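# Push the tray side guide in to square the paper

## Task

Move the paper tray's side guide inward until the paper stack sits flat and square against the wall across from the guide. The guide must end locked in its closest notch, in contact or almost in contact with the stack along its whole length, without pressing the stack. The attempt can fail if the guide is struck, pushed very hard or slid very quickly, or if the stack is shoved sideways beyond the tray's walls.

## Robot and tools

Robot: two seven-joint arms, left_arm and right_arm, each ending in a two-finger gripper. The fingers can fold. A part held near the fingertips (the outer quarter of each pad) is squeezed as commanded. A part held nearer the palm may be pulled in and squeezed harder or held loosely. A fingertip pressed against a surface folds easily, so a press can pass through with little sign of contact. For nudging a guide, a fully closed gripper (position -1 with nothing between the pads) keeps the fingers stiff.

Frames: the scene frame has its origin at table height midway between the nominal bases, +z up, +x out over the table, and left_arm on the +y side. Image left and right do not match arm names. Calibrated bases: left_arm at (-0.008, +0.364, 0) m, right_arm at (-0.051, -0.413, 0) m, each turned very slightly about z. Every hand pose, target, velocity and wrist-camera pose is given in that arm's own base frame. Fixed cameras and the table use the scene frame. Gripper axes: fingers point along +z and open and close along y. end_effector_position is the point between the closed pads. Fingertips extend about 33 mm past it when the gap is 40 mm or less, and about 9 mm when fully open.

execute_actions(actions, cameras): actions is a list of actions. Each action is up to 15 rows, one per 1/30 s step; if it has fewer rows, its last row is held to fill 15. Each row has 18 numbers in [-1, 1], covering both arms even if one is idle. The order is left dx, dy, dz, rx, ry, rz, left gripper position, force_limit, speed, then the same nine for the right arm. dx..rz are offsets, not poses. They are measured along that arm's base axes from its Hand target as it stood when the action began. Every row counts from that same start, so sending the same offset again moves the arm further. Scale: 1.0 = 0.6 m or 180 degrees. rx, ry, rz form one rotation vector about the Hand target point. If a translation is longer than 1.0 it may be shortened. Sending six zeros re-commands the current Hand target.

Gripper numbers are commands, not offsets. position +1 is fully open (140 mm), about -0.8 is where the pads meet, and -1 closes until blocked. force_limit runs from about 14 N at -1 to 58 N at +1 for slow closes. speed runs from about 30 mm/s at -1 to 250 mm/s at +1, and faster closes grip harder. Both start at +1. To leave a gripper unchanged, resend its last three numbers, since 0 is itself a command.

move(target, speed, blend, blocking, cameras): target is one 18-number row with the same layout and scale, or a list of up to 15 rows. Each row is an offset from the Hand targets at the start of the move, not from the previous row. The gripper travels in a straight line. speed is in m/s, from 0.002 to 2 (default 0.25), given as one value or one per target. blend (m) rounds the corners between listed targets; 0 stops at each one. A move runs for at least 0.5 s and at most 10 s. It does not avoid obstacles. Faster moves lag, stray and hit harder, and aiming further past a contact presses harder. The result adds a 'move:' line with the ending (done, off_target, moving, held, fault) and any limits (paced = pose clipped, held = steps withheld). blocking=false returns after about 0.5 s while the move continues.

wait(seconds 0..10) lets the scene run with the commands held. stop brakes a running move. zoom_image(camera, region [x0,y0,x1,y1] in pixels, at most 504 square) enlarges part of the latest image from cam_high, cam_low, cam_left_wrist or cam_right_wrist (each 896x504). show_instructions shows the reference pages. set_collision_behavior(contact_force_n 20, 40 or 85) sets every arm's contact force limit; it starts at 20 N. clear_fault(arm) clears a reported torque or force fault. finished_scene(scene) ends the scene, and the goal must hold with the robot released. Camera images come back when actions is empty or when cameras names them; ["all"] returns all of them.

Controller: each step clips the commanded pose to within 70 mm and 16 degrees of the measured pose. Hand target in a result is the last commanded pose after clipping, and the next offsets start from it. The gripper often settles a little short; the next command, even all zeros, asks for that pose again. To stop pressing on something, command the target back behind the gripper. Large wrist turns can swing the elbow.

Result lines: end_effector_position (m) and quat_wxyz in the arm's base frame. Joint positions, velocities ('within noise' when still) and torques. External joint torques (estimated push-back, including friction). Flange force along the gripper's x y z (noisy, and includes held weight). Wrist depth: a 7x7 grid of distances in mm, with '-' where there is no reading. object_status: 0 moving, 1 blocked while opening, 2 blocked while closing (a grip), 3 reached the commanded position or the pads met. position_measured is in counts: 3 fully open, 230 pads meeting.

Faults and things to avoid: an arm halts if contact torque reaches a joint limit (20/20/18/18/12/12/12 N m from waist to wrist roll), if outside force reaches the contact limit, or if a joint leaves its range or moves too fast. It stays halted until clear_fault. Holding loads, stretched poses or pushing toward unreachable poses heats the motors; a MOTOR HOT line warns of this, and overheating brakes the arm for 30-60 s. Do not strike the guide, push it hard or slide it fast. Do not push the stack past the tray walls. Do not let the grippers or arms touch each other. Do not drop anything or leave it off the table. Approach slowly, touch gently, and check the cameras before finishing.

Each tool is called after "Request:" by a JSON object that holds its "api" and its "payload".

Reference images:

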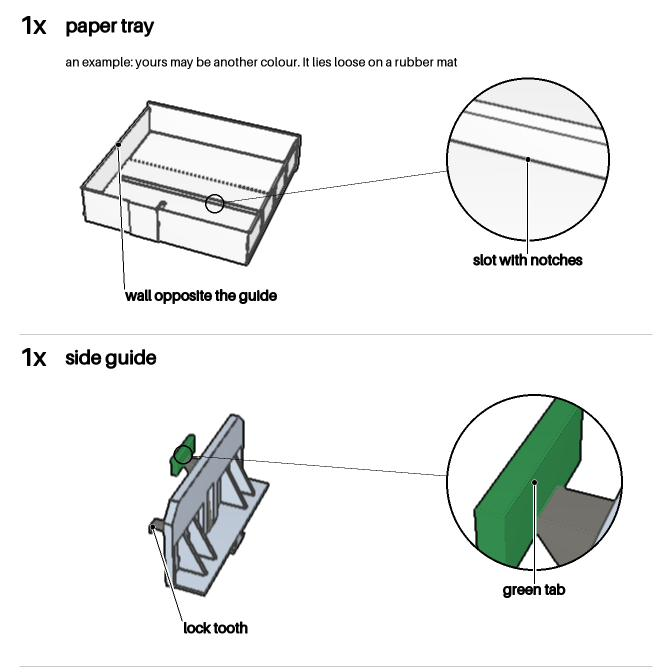

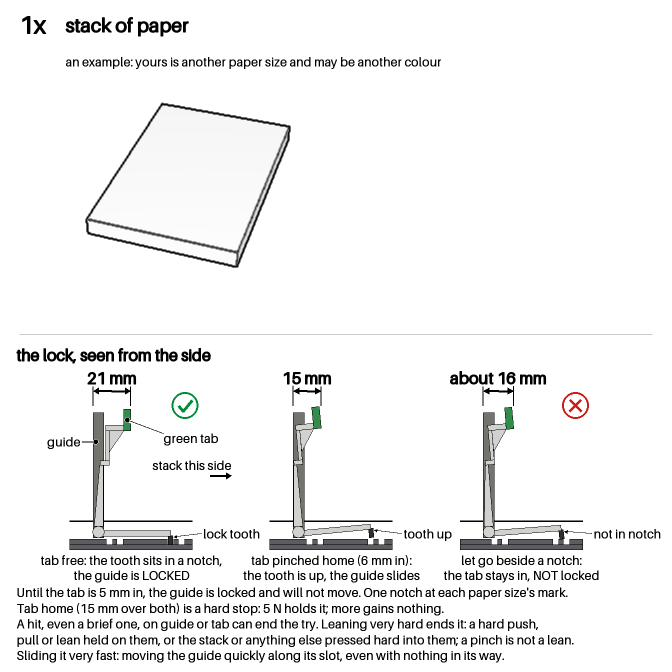

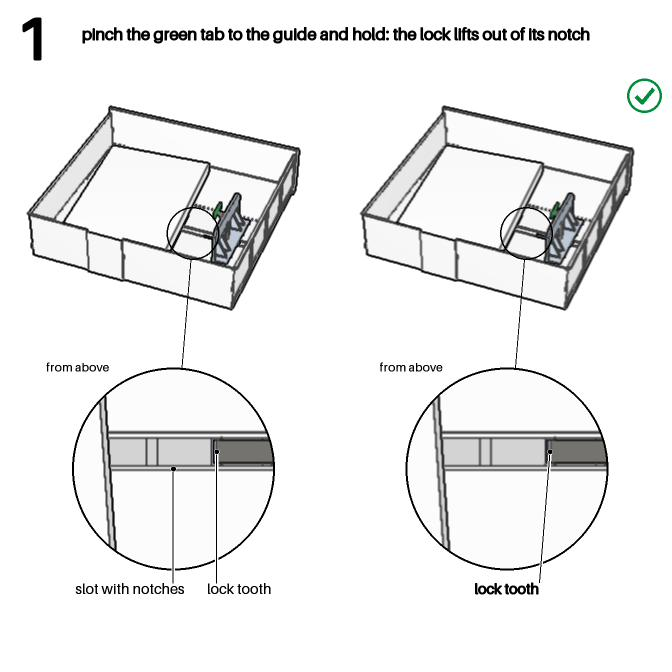

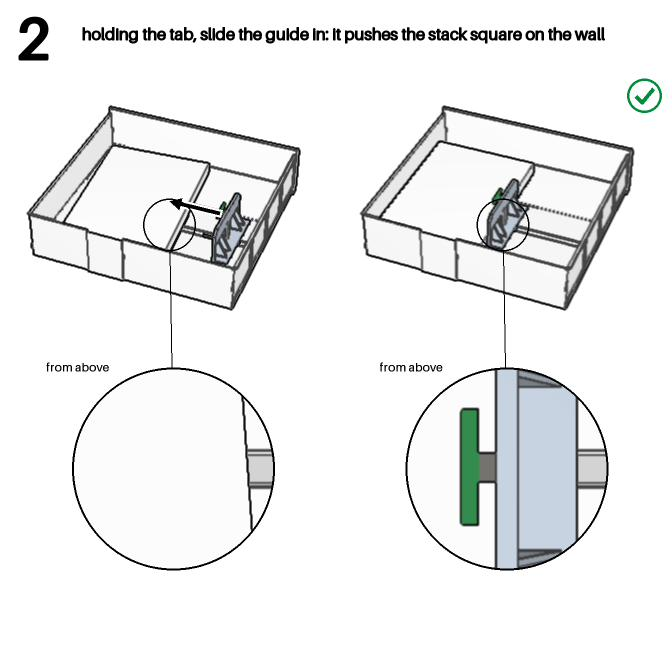

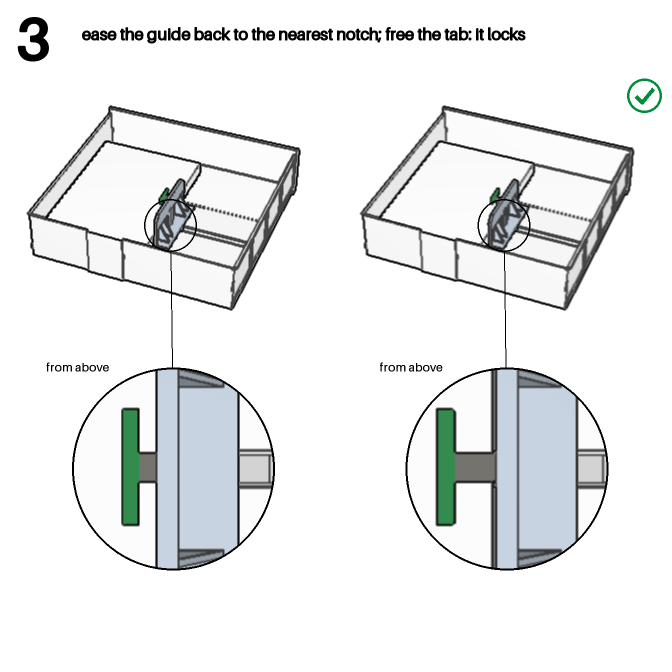

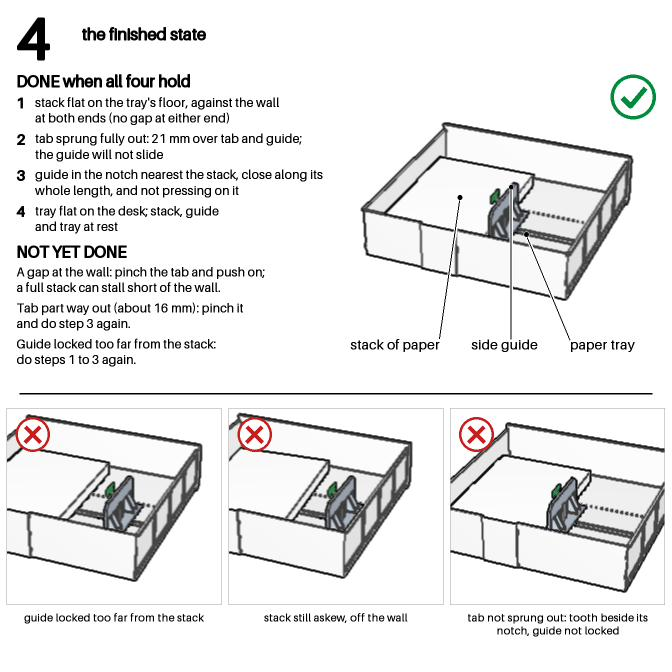

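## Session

Request:
{"api": "execute_actions", "payload": {"actions": []}}

Request:
{"api": "zoom_image", "payload": {"camera": "cam_high", "region": [250, 100, 650, 400]}}

Scene clock: 0.00 s.
left_arm: end_effector_position=(+0.6171, -0.4260, +0.2394) position_measured=3 object_status=3 end_effector_quat_wxyz=(-0.394, -0.501, +0.602, -0.481) | right_arm: end_effector_position=(+0.0585, +0.1618, +0.1431) position_measured=3 object_status=3 end_effector_quat_wxyz=(+0.304, +0.099, +0.758, -0.568)
Joint positions: left_arm=[-0.147 0.511 -0.101 -1.81 -1.527 1.936 0.908] | right_arm=[1.641 0.4 0.055 -2.286 -0.25 1.294 -2.611]
Joint velocities: within noise
Joint torques (N m): no reading
External joint torques (N m): no reading
Flange force (N): no reading
Wrist depth (mm): cam_left_wrist=[- - 2309 3595 2516 - 3495 / - 2926 3932 4194 2542 3146 - / - - 2860 - - 592 - / - 131 - 529 541 137 451 / - 120 - 481 457 120 101 / - 399 - 344 350 - 96 / - - - 314 290 292 -] | cam_right_wrist=[191 186 195 225 291 208 154 / - 194 218 676 369 236 174 / 222 210 237 3633 475 275 195 / 211 122 2785 4248 595 136 207 / - 113 - 4177 814 136 91 / - - - 3173 - 651 95 / - - - 2785 - 776 -]
Hand target: left_arm +0.6171, -0.4260, +0.2394; -0.394, -0.501, +0.602, -0.481 | right_arm +0.0585, +0.1618, +0.1431; +0.304, +0.099, +0.758, -0.568
Tool commands: left_gripper/position=+1.0 left_gripper/force_limit=+1.0 left_gripper/speed=+1.0 right_gripper/position=+1.0 right_gripper/force_limit=+1.0 right_gripper/speed=+1.0

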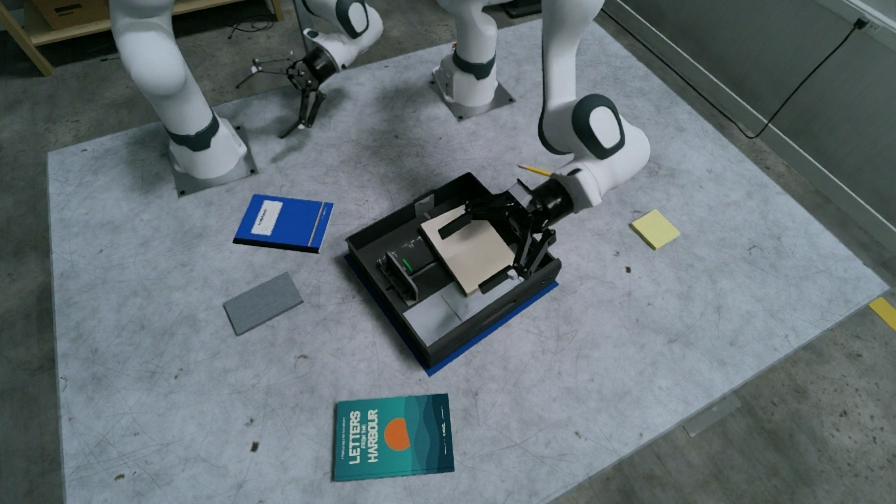

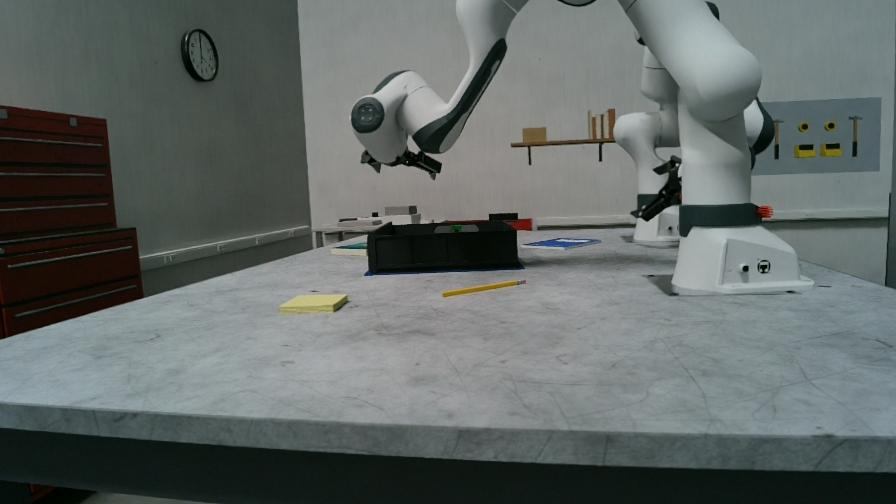

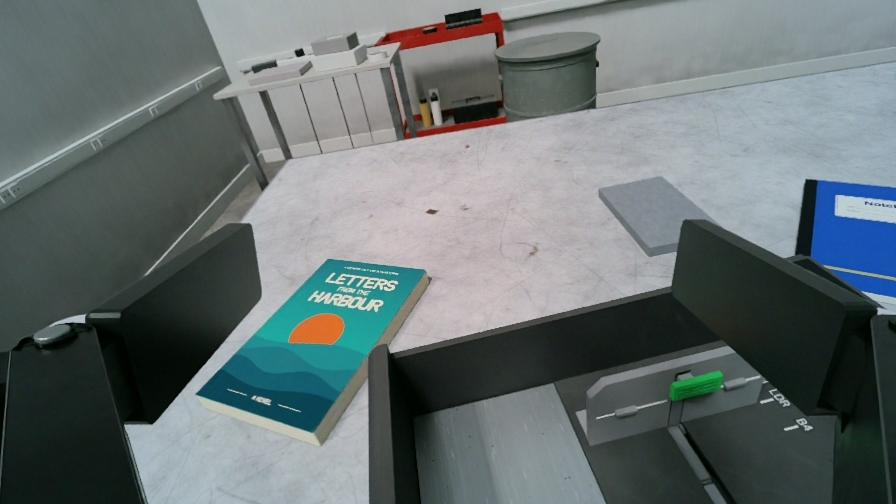

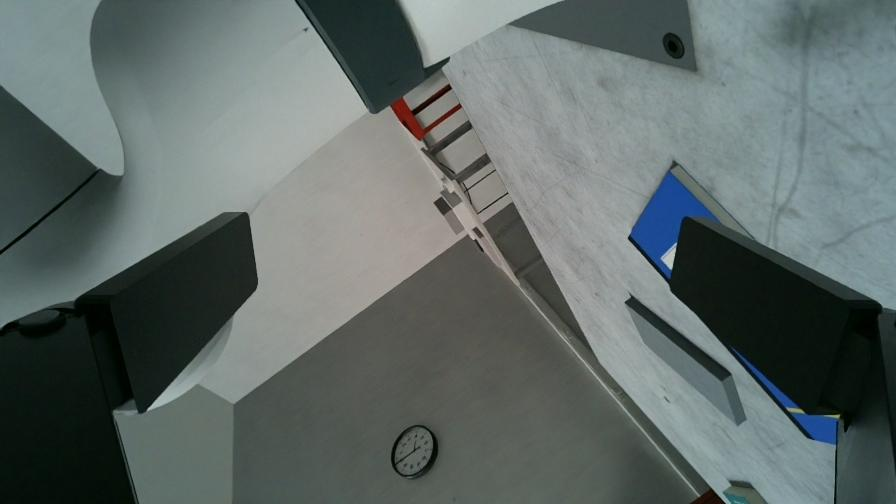

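Scaled by 1.260.

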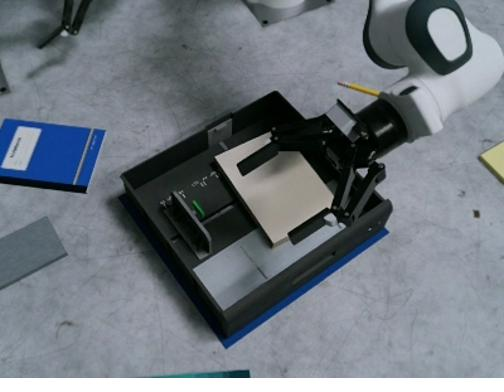

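Request:
{"api": "move", "payload": {"target": [-0.328,-0.107,0.131,0.362,-0.277,-0.352,1,-1,0,0,0,0,0,0,0,1,1,1], "speed": 0.35, "cameras": ["cam_left_wrist"]}}

Request:
{"api": "zoom_image", "payload": {"camera": "cam_left_wrist", "region": [250, 50, 650, 350]}}

Scene clock: 4.10 s.
left_arm: end_effector_position=(+0.4200, -0.4911, +0.3195) position_measured=3 object_status=3 end_effector_quat_wxyz=(+0.001, -0.030, +1.000, -0.002) | right_arm: end_effector_position=(+0.0585, +0.1618, +0.1431) position_measured=3 object_status=3 end_effector_quat_wxyz=(+0.304, +0.099, +0.758, -0.568)
Joint positions: left_arm=[-0.813 0.273 -0.059 -1.453 0.015 1.73 0.638] | right_arm=[1.641 0.4 0.055 -2.286 -0.25 1.294 -2.611]
Joint velocities: left_arm=[-0.001 0 0 -0.001 0.002 -0.002 -0.007] | right_arm=[within noise]
Joint torques (N m): left_arm=[-0.53 -41.51 0.71 25.99 1.2 2.36 -0.31] | right_arm=[0.17 -34.25 0.99 12.75 0.15 -2.19 -0.2]
External joint torques (N m): left_arm=[-0.45 0.24 1.05 1.23 0.46 -0.17 -0.31] | right_arm=[0.22 -1.03 0.36 0.17 0.02 -0.14 -0.1]
Flange force (N): left_arm=[-4.3 -6.5 -4.0] | right_arm=[-1.1 -2.9 0.5]
Wrist depth (mm): cam_left_wrist=[414 414 - - - - - / 422 427 - - - 403 - / - - - - 411 429 469 / 487 121 489 - 446 137 393 / - 112 - 496 - 137 101 / - - - - 483 476 96 / - 591 563 - - - -] | cam_right_wrist=[187 186 195 224 285 212 154 / - 194 219 604 366 235 174 / 222 209 252 4043 476 276 196 / 213 122 3798 4109 547 136 206 / - 113 - - 822 135 91 / - 258 - - - 505 95 / - - - 2584 - - -]
Hand target: left_arm +0.4203, -0.4902, +0.3180; +0.001, -0.033, +0.999, +0.000 | right_arm +0.0585, +0.1618, +0.1431; +0.304, +0.099, +0.758, -0.568
Off the commanded pose: left_arm 0.002 m, 0 deg | right_arm 0.000 m, 0 deg.
move: done
Images, in order (width x height): cam_left_wrist 896x504.

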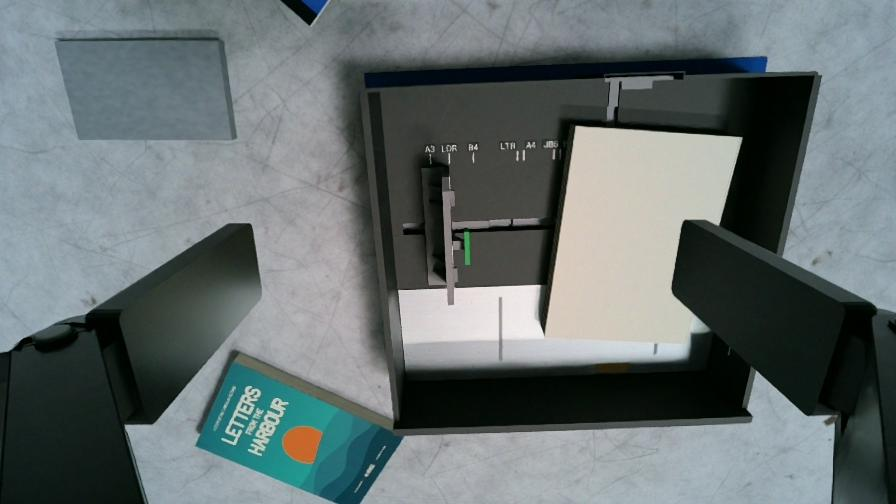

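Scaled by 1.260.

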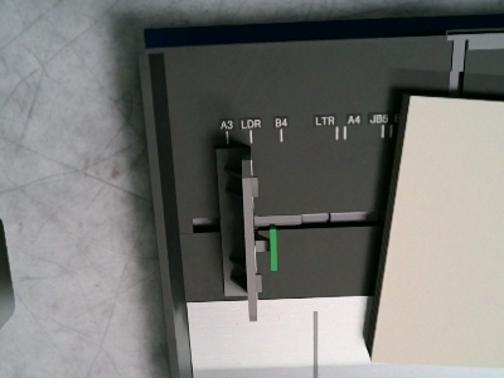

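Request:
{"api": "move", "payload": {"target": [[0.136,0.0117,-0.2917,0,0,0.0139,-0.25,-1,0,0,0,0,0,0,0,1,1,1],[0.136,0.0117,-0.315,0,0,0.0139,-0.25,-1,0,0,0,0,0,0,0,1,1,1]], "speed": 0.2, "cameras": ["cam_left_wrist"]}}

Scene clock: 6.83 s.
left_arm: end_effector_position=(+0.5013, -0.4831, +0.1296) position_measured=160 object_status=3 end_effector_quat_wxyz=(+0.000, -0.058, +0.998, +0.000) | right_arm: end_effector_position=(+0.0585, +0.1618, +0.1431) position_measured=3 object_status=3 end_effector_quat_wxyz=(+0.304, +0.099, +0.758, -0.568)
Joint positions: left_arm=[-0.746 0.537 -0.025 -1.54 0.015 2.077 0.679] | right_arm=[1.641 0.4 0.055 -2.286 -0.25 1.294 -2.611]
Joint velocities: left_arm=[-0.002 0 0.002 0 0 0.005 0.004] | right_arm=[within noise]
Joint torques (N m): left_arm=[-0.26 -48.94 0.75 25.12 0.95 2.63 0.12] | right_arm=[0.22 -34.26 1.09 12.73 0.14 -2.18 -0.21]
External joint torques (N m): left_arm=[-0.53 -0.11 0.52 0.89 0.28 0.13 0.12] | right_arm=[0.18 -1.05 0.37 0.13 0 -0.13 -0.11]
Flange force (N): left_arm=[-2.4 -3.5 -0.7] | right_arm=[-1.2 -2.9 0.7]
Wrist depth (mm): cam_left_wrist=[237 - 185 219 - 201 - / - - - 229 - - 209 / 266 - 215 241 242 222 221 / - - 145 258 - 236 228 / - - 97 278 126 - - / - - - 292 - - - / - - - 304 - - -] | cam_right_wrist=[187 187 195 225 291 208 154 / - 194 213 536 366 235 173 / 222 209 - 2279 426 276 196 / 212 122 - - 619 136 206 / - 113 4043 - 793 135 91 / - - - 3020 - 630 96 / - - - 3020 - 814 -]
Hand target: left_arm +0.5019, -0.4832, +0.1290; +0.001, -0.055, +0.998, +0.000 | right_arm +0.0585, +0.1618, +0.1431; +0.304, +0.099, +0.758, -0.568
Off the commanded pose: left_arm 0.001 m, 0 deg | right_arm 0.000 m, 0 deg.
move: done
Images, in order (width x height): cam_left_wrist 896x504.

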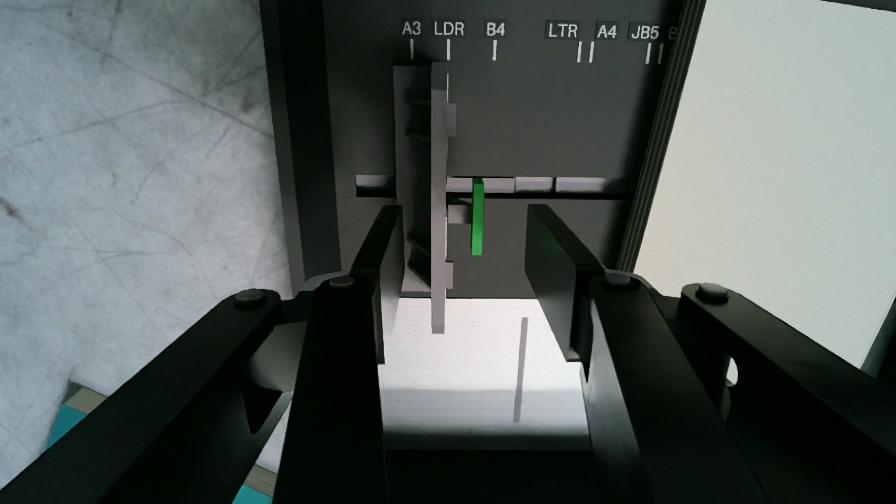

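Request:
{"api": "move", "payload": {"target": [[0.002,-0.001,-0.070,0,0,0,-0.25,-1,0,0,0,0,0,0,0,1,1,1],[0.002,-0.001,-0.070,0,0,0,-1,-1,-1,0,0,0,0,0,0,1,1,1]], "speed": 0.1, "cameras": ["cam_left_wrist"]}}

Scene clock: 9.70 s.
left_arm: end_effector_position=(+0.5017, -0.4865, +0.0871) position_measured=208 object_status=2 end_effector_quat_wxyz=(+0.001, -0.054, +0.999, -0.002) | right_arm: end_effector_position=(+0.0585, +0.1618, +0.1431) position_measured=3 object_status=3 end_effector_quat_wxyz=(+0.304, +0.099, +0.758, -0.568)
Joint positions: left_arm=[-0.748 0.59 -0.027 -1.568 0.017 2.162 0.683] | right_arm=[1.641 0.4 0.055 -2.286 -0.25 1.294 -2.611]
Joint velocities: left_arm=[0 0 0.001 0.001 0 -0.003 0.006] | right_arm=[within noise]
Joint torques (N m): left_arm=[0.48 -49.4 1.38 24.33 0.86 2.28 -0.17] | right_arm=[0.13 -34.22 1.11 12.73 0.14 -2.18 -0.18]
External joint torques (N m): left_arm=[0.56 0.42 1.44 0.48 0.23 -0.26 -0.16] | right_arm=[0.12 -1.09 0.42 0.21 0 -0.12 -0.09]
Flange force (N): left_arm=[-3.4 -2.9 -0.2] | right_arm=[-1.2 -2.9 0.5]
Wrist depth (mm): cam_left_wrist=[- 126 174 178 177 176 158 / - - 175 187 191 192 - / 225 - 196 197 199 198 - / 234 - 201 147 209 212 189 / - - - 156 - - - / - - - - - - - / - - - - - - -] | cam_right_wrist=[187 187 195 224 292 208 154 / - 194 214 576 368 236 174 / 221 210 - 2816 470 276 195 / 212 122 - 3213 651 136 207 / - 113 4729 3856 2881 136 91 / - - - 3173 2638 638 95 / - - - 2949 2410 2258 -]
Hand target: left_arm +0.5031, -0.4838, +0.0870; +0.001, -0.055, +0.998, +0.000 | right_arm +0.0585, +0.1618, +0.1431; +0.304, +0.099, +0.758, -0.568
Off the commanded pose: left_arm 0.003 m, 0 deg | right_arm 0.000 m, 0 deg.
move: done
Images, in order (width x height): cam_left_wrist 896x504.

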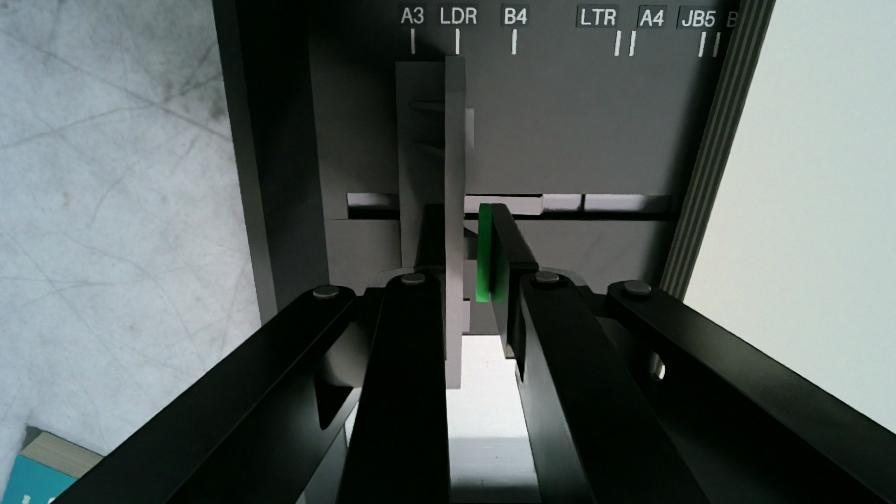

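Request:
{"api": "move", "payload": {"target": [-0.0216,0.1955,0.0,0,0,0,-1,-1,-1,0,0,0,0,0,0,1,1,1], "speed": 0.045, "cameras": ["cam_left_wrist"]}}

Scene clock: 13.13 s.
left_arm: end_effector_position=(+0.4877, -0.3696, +0.0865) position_measured=208 object_status=2 end_effector_quat_wxyz=(+0.000, -0.052, +0.999, +0.001) | right_arm: end_effector_position=(+0.0585, +0.1618, +0.1431) position_measured=3 object_status=3 end_effector_quat_wxyz=(+0.304, +0.099, +0.758, -0.568)
Joint positions: left_arm=[-0.626 0.345 -0.024 -1.964 0.013 2.308 0.809] | right_arm=[1.641 0.4 0.055 -2.286 -0.25 1.294 -2.611]
Joint velocities: left_arm=[0.001 0.001 0 -0.002 0 0 0.005] | right_arm=[within noise]
Joint torques (N m): left_arm=[2.2 -42.17 2.44 22.66 0.36 2.59 -0.23] | right_arm=[0.18 -34.22 1.13 12.75 0.14 -2.18 -0.18]
External joint torques (N m): left_arm=[2.18 -0.57 2.39 0.23 -0.2 0.09 -0.23] | right_arm=[0.2 -1.12 0.47 0.26 0 -0.13 -0.08]
Flange force (N): left_arm=[-1.8 2.9 -0.8] | right_arm=[-1.1 -3.0 0.3]
Wrist depth (mm): cam_left_wrist=[- - 177 179 - - 164 / - 195 192 184 - - 169 / 201 198 198 179 179 178 178 / 211 212 213 146 - - - / 216 222 - - - - - / - - - - - - - / - - - - - - -] | cam_right_wrist=[190 187 195 225 292 209 154 / 199 194 214 641 368 235 173 / 222 209 - 2410 481 274 195 / 213 122 2848 3916 658 136 206 / - 113 - - 1019 136 91 / - - 5333 - - 646 96 / - - - 2638 - 753 -]
Hand target: left_arm +0.4901, -0.3665, +0.0870; +0.001, -0.055, +0.998, +0.000 | right_arm +0.0585, +0.1618, +0.1431; +0.304, +0.099, +0.758, -0.568
Off the commanded pose: left_arm 0.004 m, 0 deg | right_arm 0.000 m, 0 deg.
move: off_target (left_arm)
Images, in order (width x height): cam_left_wrist 896x504.

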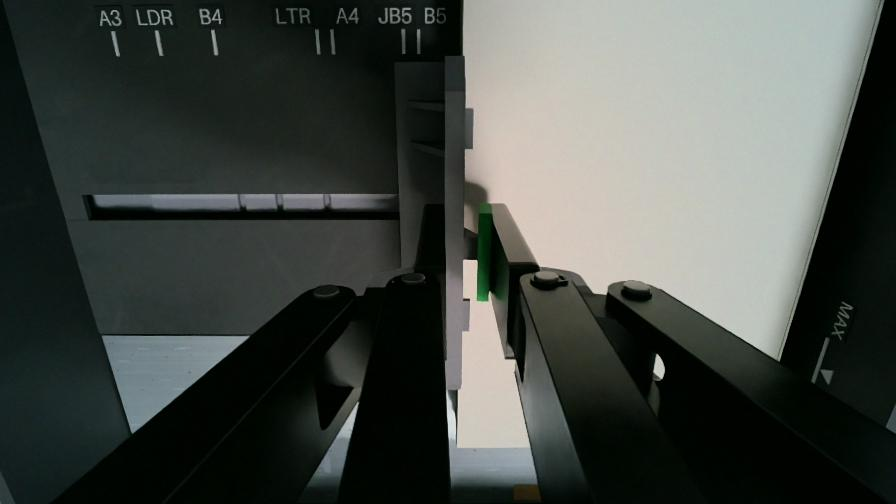

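Request:
{"api": "move", "payload": {"target": [-0.002,0.0185,0.0,0,0,0,-1,-1,-1,0,0,0,0,0,0,1,1,1], "speed": 0.04}}

Request:
{"api": "move", "payload": {"target": [-0.0005,0.005,0.0,0,0,0,-1,-1,-1,0,0,0,0,0,0,1,1,1], "speed": 0.03, "cameras": ["cam_left_wrist"]}}

Scene clock: 14.17 s.
left_arm: end_effector_position=(+0.4865, -0.3593, +0.0865) position_measured=208 object_status=2 end_effector_quat_wxyz=(+0.001, -0.052, +0.999, +0.000) | right_arm: end_effector_position=(+0.0585, +0.1618, +0.1431) position_measured=3 object_status=3 end_effector_quat_wxyz=(+0.304, +0.099, +0.758, -0.568)
Joint positions: left_arm=[-0.614 0.326 -0.024 -1.994 0.012 2.32 0.822] | right_arm=[1.641 0.4 0.055 -2.286 -0.25 1.294 -2.611]
Joint velocities: left_arm=[0.001 0 0 -0.001 -0.002 0.001 0.005] | right_arm=[within noise]
Joint torques (N m): left_arm=[2.31 -41.67 2.85 22.61 0.44 2.37 -0.02] | right_arm=[0.1 -34.21 1.08 12.73 0.13 -2.18 -0.22]
External joint torques (N m): left_arm=[2.32 -0.54 2.83 0.16 -0.12 -0.15 -0.02] | right_arm=[0.06 -1.04 0.36 0.17 -0.01 -0.13 -0.13]
Flange force (N): left_arm=[-2.3 3.5 -1.2] | right_arm=[-1.3 -2.8 0.6]
Wrist depth (mm): cam_left_wrist=[- - 180 - - 160 - / - - 192 170 172 - - / 200 201 199 195 181 177 - / 211 211 212 146 - - 172 / 222 222 - 156 - 89 172 / - - - - - - - / - - - - - - -] | cam_right_wrist=[189 187 195 224 278 208 154 / - 194 214 616 345 236 173 / 223 209 231 2071 426 278 195 / 212 122 - 3798 575 136 210 / - 113 3255 3434 1003 136 91 / - - - - - 653 95 / - - - 3173 - 781 -]
Hand target: left_arm +0.4889, -0.3554, +0.0870; +0.001, -0.055, +0.998, +0.000 | right_arm +0.0585, +0.1618, +0.1431; +0.304, +0.099, +0.758, -0.568
Off the commanded pose: left_arm 0.005 m, 0 deg | right_arm 0.000 m, 0 deg.
move: off_target (left_arm)

Scene clock: 14.87 s.
left_arm: end_effector_position=(+0.4863, -0.3580, +0.0864) position_measured=208 object_status=2 end_effector_quat_wxyz=(+0.001, -0.052, +0.999, -0.001) | right_arm: end_effector_position=(+0.0585, +0.1618, +0.1431) position_measured=3 object_status=3 end_effector_quat_wxyz=(+0.304, +0.099, +0.758, -0.568)
Joint positions: left_arm=[-0.612 0.321 -0.024 -2.002 0.011 2.326 0.826] | right_arm=[1.641 0.4 0.055 -2.286 -0.25 1.294 -2.611]
Joint torques (N m): left_arm=[2.81 -41.93 3.32 21.81 0.62 1.93 -0.06] | right_arm=[0.11 -34.31 1.13 12.71 0.14 -2.19 -0.22]
External joint torques (N m): left_arm=[2.74 -0.98 3.23 -0.61 0.06 -0.59 -0.06] | right_arm=[0.11 -1.23 0.45 0.2 0 -0.13 -0.12]
Flange force (N): left_arm=[-0.1 6.3 -2.4] | right_arm=[-1.4 -3.3 0.7]
Wrist depth (mm): cam_left_wrist=[- - 178 159 - 159 - / - 194 195 - - - 170 / 201 198 197 196 - - 173 / 212 212 213 146 185 - - / 224 222 - - - - - / 230 - - - - - - / - - - - - - -] | cam_right_wrist=[191 186 196 224 290 208 154 / - 194 214 631 344 243 173 / 222 209 3213 4177 381 285 195 / 212 122 3856 - 568 136 202 / - 113 - 3173 769 136 91 / - 272 - - - 649 95 / - - 3686 4642 2611 819 -]
Hand target: left_arm +0.4886, -0.3524, +0.0870; +0.001, -0.055, +0.998, +0.000 | right_arm +0.0585, +0.1618, +0.1431; +0.304, +0.099, +0.758, -0.568
Off the commanded pose: left_arm 0.006 m, 0 deg | right_arm 0.000 m, 0 deg.
move: off_target (left_arm)
Images, in order (width x height): cam_left_wrist 896x504.

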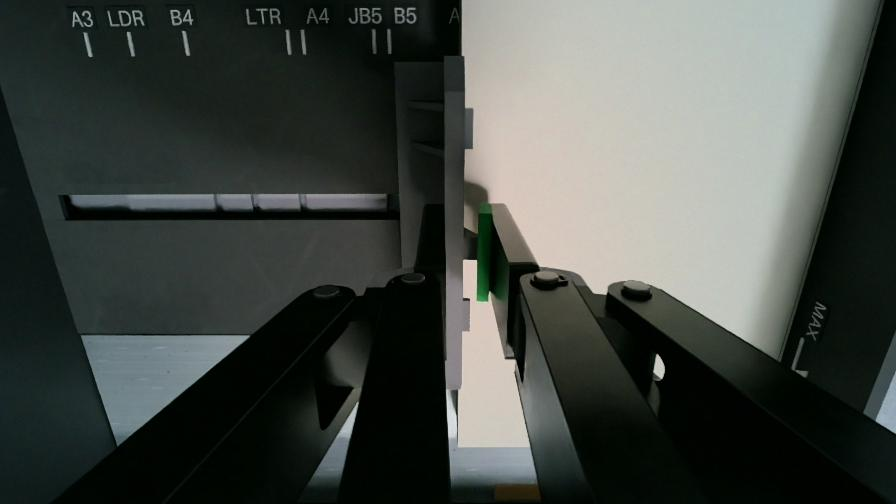

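Request:
{"api": "move", "payload": {"target": [-0.0005,0.005,0.0,0,0,0,-1,-1,-1,0,0,0,0,0,0,1,1,1], "speed": 0.03, "cameras": ["cam_left_wrist"]}}

Request:
{"api": "zoom_image", "payload": {"camera": "cam_left_wrist", "region": [340, 0, 560, 120]}}

Request:
{"api": "zoom_image", "payload": {"camera": "cam_left_wrist", "region": [740, 0, 896, 400]}}

Scene clock: 15.80 s.
left_arm: end_effector_position=(+0.4861, -0.3574, +0.0864) position_measured=208 object_status=2 end_effector_quat_wxyz=(+0.002, -0.051, +0.999, -0.003) | right_arm: end_effector_position=(+0.0585, +0.1618, +0.1431) position_measured=3 object_status=3 end_effector_quat_wxyz=(+0.304, +0.099, +0.758, -0.568)
Joint positions: left_arm=[-0.611 0.318 -0.024 -2.009 0.009 2.333 0.829] | right_arm=[1.641 0.4 0.055 -2.286 -0.25 1.294 -2.611]
Joint velocities: left_arm=[0 -0.001 0 -0.002 -0.001 0.003 0.001] | right_arm=[within noise]
Joint torques (N m): left_arm=[3.55 -42.77 4.24 21.57 0.81 1.32 -0.06] | right_arm=[0.12 -34.21 1.13 12.72 0.14 -2.19 -0.15]
External joint torques (N m): left_arm=[3.63 -2.09 4.28 -0.75 0.25 -1.2 -0.06] | right_arm=[0.03 -1.04 0.37 0.12 0.01 -0.15 -0.06]
Flange force (N): left_arm=[0.9 9.2 -5.5] | right_arm=[-1.2 -2.9 0.7]
Wrist depth (mm): cam_left_wrist=[- 174 176 - - 160 162 / 192 195 192 - 170 - - / 200 198 198 193 - - 173 / - 213 210 146 - 190 171 / 224 223 - - - 196 - / - - - - - - - / - - - - - - -] | cam_right_wrist=[187 186 196 224 291 209 154 / 2558 193 215 575 366 235 173 / 223 209 3633 3633 516 278 195 / 212 122 4642 4397 630 136 207 / - 113 - - 2816 135 91 / - 276 4397 - 2021 501 96 / - - - 3434 2638 786 -]
Hand target: left_arm +0.4883, -0.3494, +0.0870; +0.001, -0.055, +0.998, +0.000 | right_arm +0.0585, +0.1618, +0.1431; +0.304, +0.099, +0.758, -0.568
Off the commanded pose: left_arm 0.008 m, 1 deg | right_arm 0.000 m, 0 deg.
move: off_target (left_arm)
Images, in order (width x height): cam_left_wrist 896x504.

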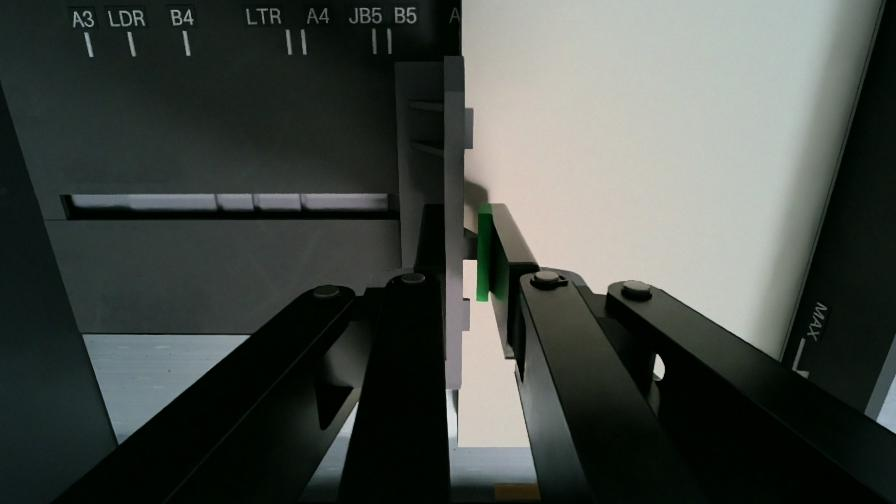

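Scaled by 2.291.

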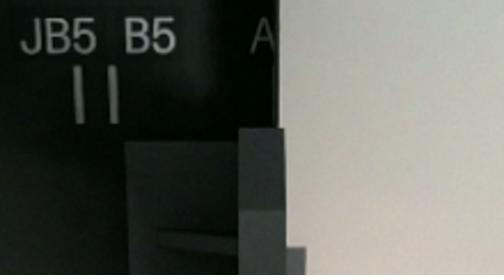

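Scaled by 1.260.

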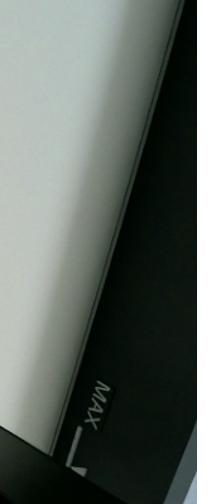

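Request:
{"api": "move", "payload": {"target": [[0.001,-0.0115,0,0,0,0,-1,-1,-1,0,0,0,0,0,0,1,1,1],[0.001,-0.0105,0,0,0,0,-0.25,-1,-1,0,0,0,0,0,0,1,1,1]], "speed": 0.03, "cameras": ["cam_left_wrist"]}}

Scene clock: 18.27 s.
left_arm: end_effector_position=(+0.4878, -0.3558, +0.0868) position_measured=160 object_status=0 end_effector_quat_wxyz=(+0.000, -0.053, +0.999, +0.000) | right_arm: end_effector_position=(+0.0585, +0.1618, +0.1431) position_measured=3 object_status=3 end_effector_quat_wxyz=(+0.304, +0.099, +0.758, -0.568)
Joint positions: left_arm=[-0.611 0.323 -0.02 -1.996 0.009 2.319 0.829] | right_arm=[1.641 0.4 0.055 -2.286 -0.25 1.294 -2.611]
Joint torques (N m): left_arm=[-0.26 -41.1 1.11 23.51 0.7 2.62 -0.4] | right_arm=[0.19 -34.18 1.09 12.74 0.13 -2.19 -0.2]
External joint torques (N m): left_arm=[-0.48 -0.19 0.85 1.18 0.14 0.13 -0.4] | right_arm=[0.26 -1.01 0.47 0.21 0 -0.13 -0.11]
Flange force (N): left_arm=[-2.5 -3.4 -0.6] | right_arm=[-1.0 -2.8 0.3]
Wrist depth (mm): cam_left_wrist=[- 179 178 - - 159 - / - 190 195 183 - 170 - / 198 198 197 195 182 - - / 211 212 208 154 - - - / - - 97 198 - - - / - - - 242 - - - / - - - 258 - - -] | cam_right_wrist=[190 187 195 225 290 208 154 / - 194 213 605 366 236 173 / 223 210 3342 2238 477 278 195 / 212 122 3686 3213 622 136 207 / - 113 3342 - 822 135 91 / - - - 3213 3255 630 95 / - - - 2816 - 744 -]
Hand target: left_arm +0.4889, -0.3557, +0.0870; +0.001, -0.055, +0.998, +0.000 | right_arm +0.0585, +0.1618, +0.1431; +0.304, +0.099, +0.758, -0.568
Off the commanded pose: left_arm 0.001 m, 0 deg | right_arm 0.000 m, 0 deg.
move: done
Images, in order (width x height): cam_left_wrist 896x504.

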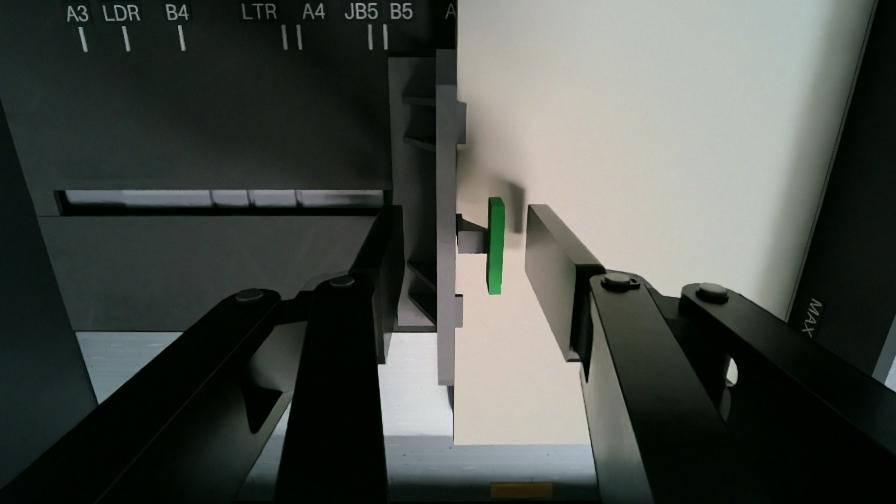

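Request:
{"api": "move", "payload": {"target": [0,-0.003,0.15,0,0,0,-0.25,-1,-1,0,0,0,0,0,0,1,1,1], "speed": 0.15, "cameras": ["cam_left_wrist"]}}

Scene clock: 19.73 s.
left_arm: end_effector_position=(+0.4908, -0.3568, +0.1782) position_measured=160 object_status=3 end_effector_quat_wxyz=(+0.003, -0.053, +0.999, +0.000) | right_arm: end_effector_position=(+0.0585, +0.1618, +0.1431) position_measured=3 object_status=3 end_effector_quat_wxyz=(+0.304, +0.099, +0.758, -0.568)
Joint positions: left_arm=[-0.611 0.208 -0.02 -1.908 0.009 2.122 0.829] | right_arm=[1.641 0.4 0.055 -2.286 -0.25 1.294 -2.611]
Joint velocities: left_arm=[0 -0.001 0.002 -0.001 0 -0.004 0] | right_arm=[within noise]
Joint torques (N m): left_arm=[-0.59 -39.17 0.64 24.98 0.29 2.29 -0.33] | right_arm=[0.2 -34.21 1.11 12.75 0.15 -2.17 -0.17]
External joint torques (N m): left_arm=[-0.77 -0.19 0.43 0.93 -0.37 -0.23 -0.33] | right_arm=[0.26 -0.97 0.48 0.13 0.02 -0.12 -0.08]
Flange force (N): left_arm=[-1.9 -3.1 -1.9] | right_arm=[-0.8 -2.9 0.5]
Wrist depth (mm): cam_left_wrist=[241 267 - 248 246 241 281 / - 279 - 258 - - 299 / - 295 297 286 - 264 - / 323 309 308 301 - 257 - / - - 97 339 - - 350 / - - - 342 - - - / - - - - - - -] | cam_right_wrist=[190 186 195 224 287 207 154 / - 193 214 600 365 235 174 / 222 210 235 - 456 276 196 / 212 122 3798 6266 656 136 206 / - 113 3633 - 814 136 91 / - - 2915 - - 598 95 / - - - 2848 - 822 -]
Hand target: left_arm +0.4889, -0.3575, +0.1770; +0.001, -0.055, +0.998, +0.000 | right_arm +0.0585, +0.1618, +0.1431; +0.304, +0.099, +0.758, -0.568
Off the commanded pose: left_arm 0.002 m, 0 deg | right_arm 0.000 m, 0 deg.
move: done
Images, in order (width x height): cam_left_wrist 896x504.

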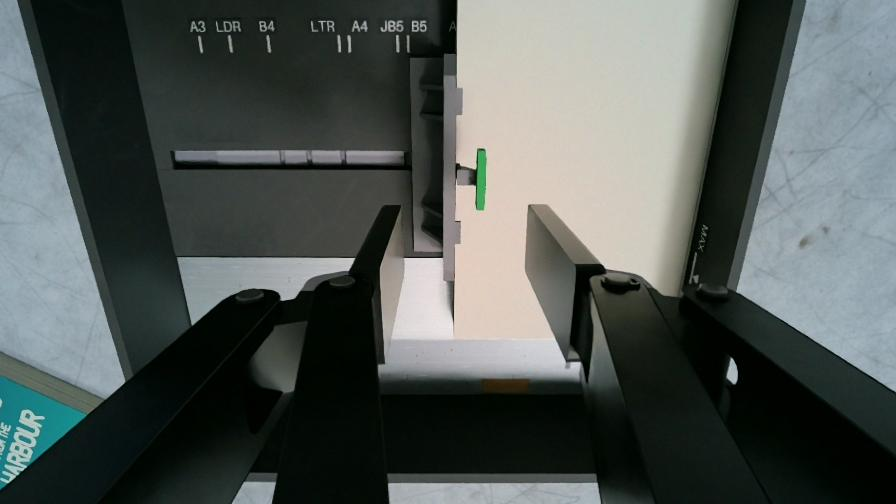

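Request:
{"api": "finished_scene", "payload": {"scene": 3}}

The scene is finished: the task was done.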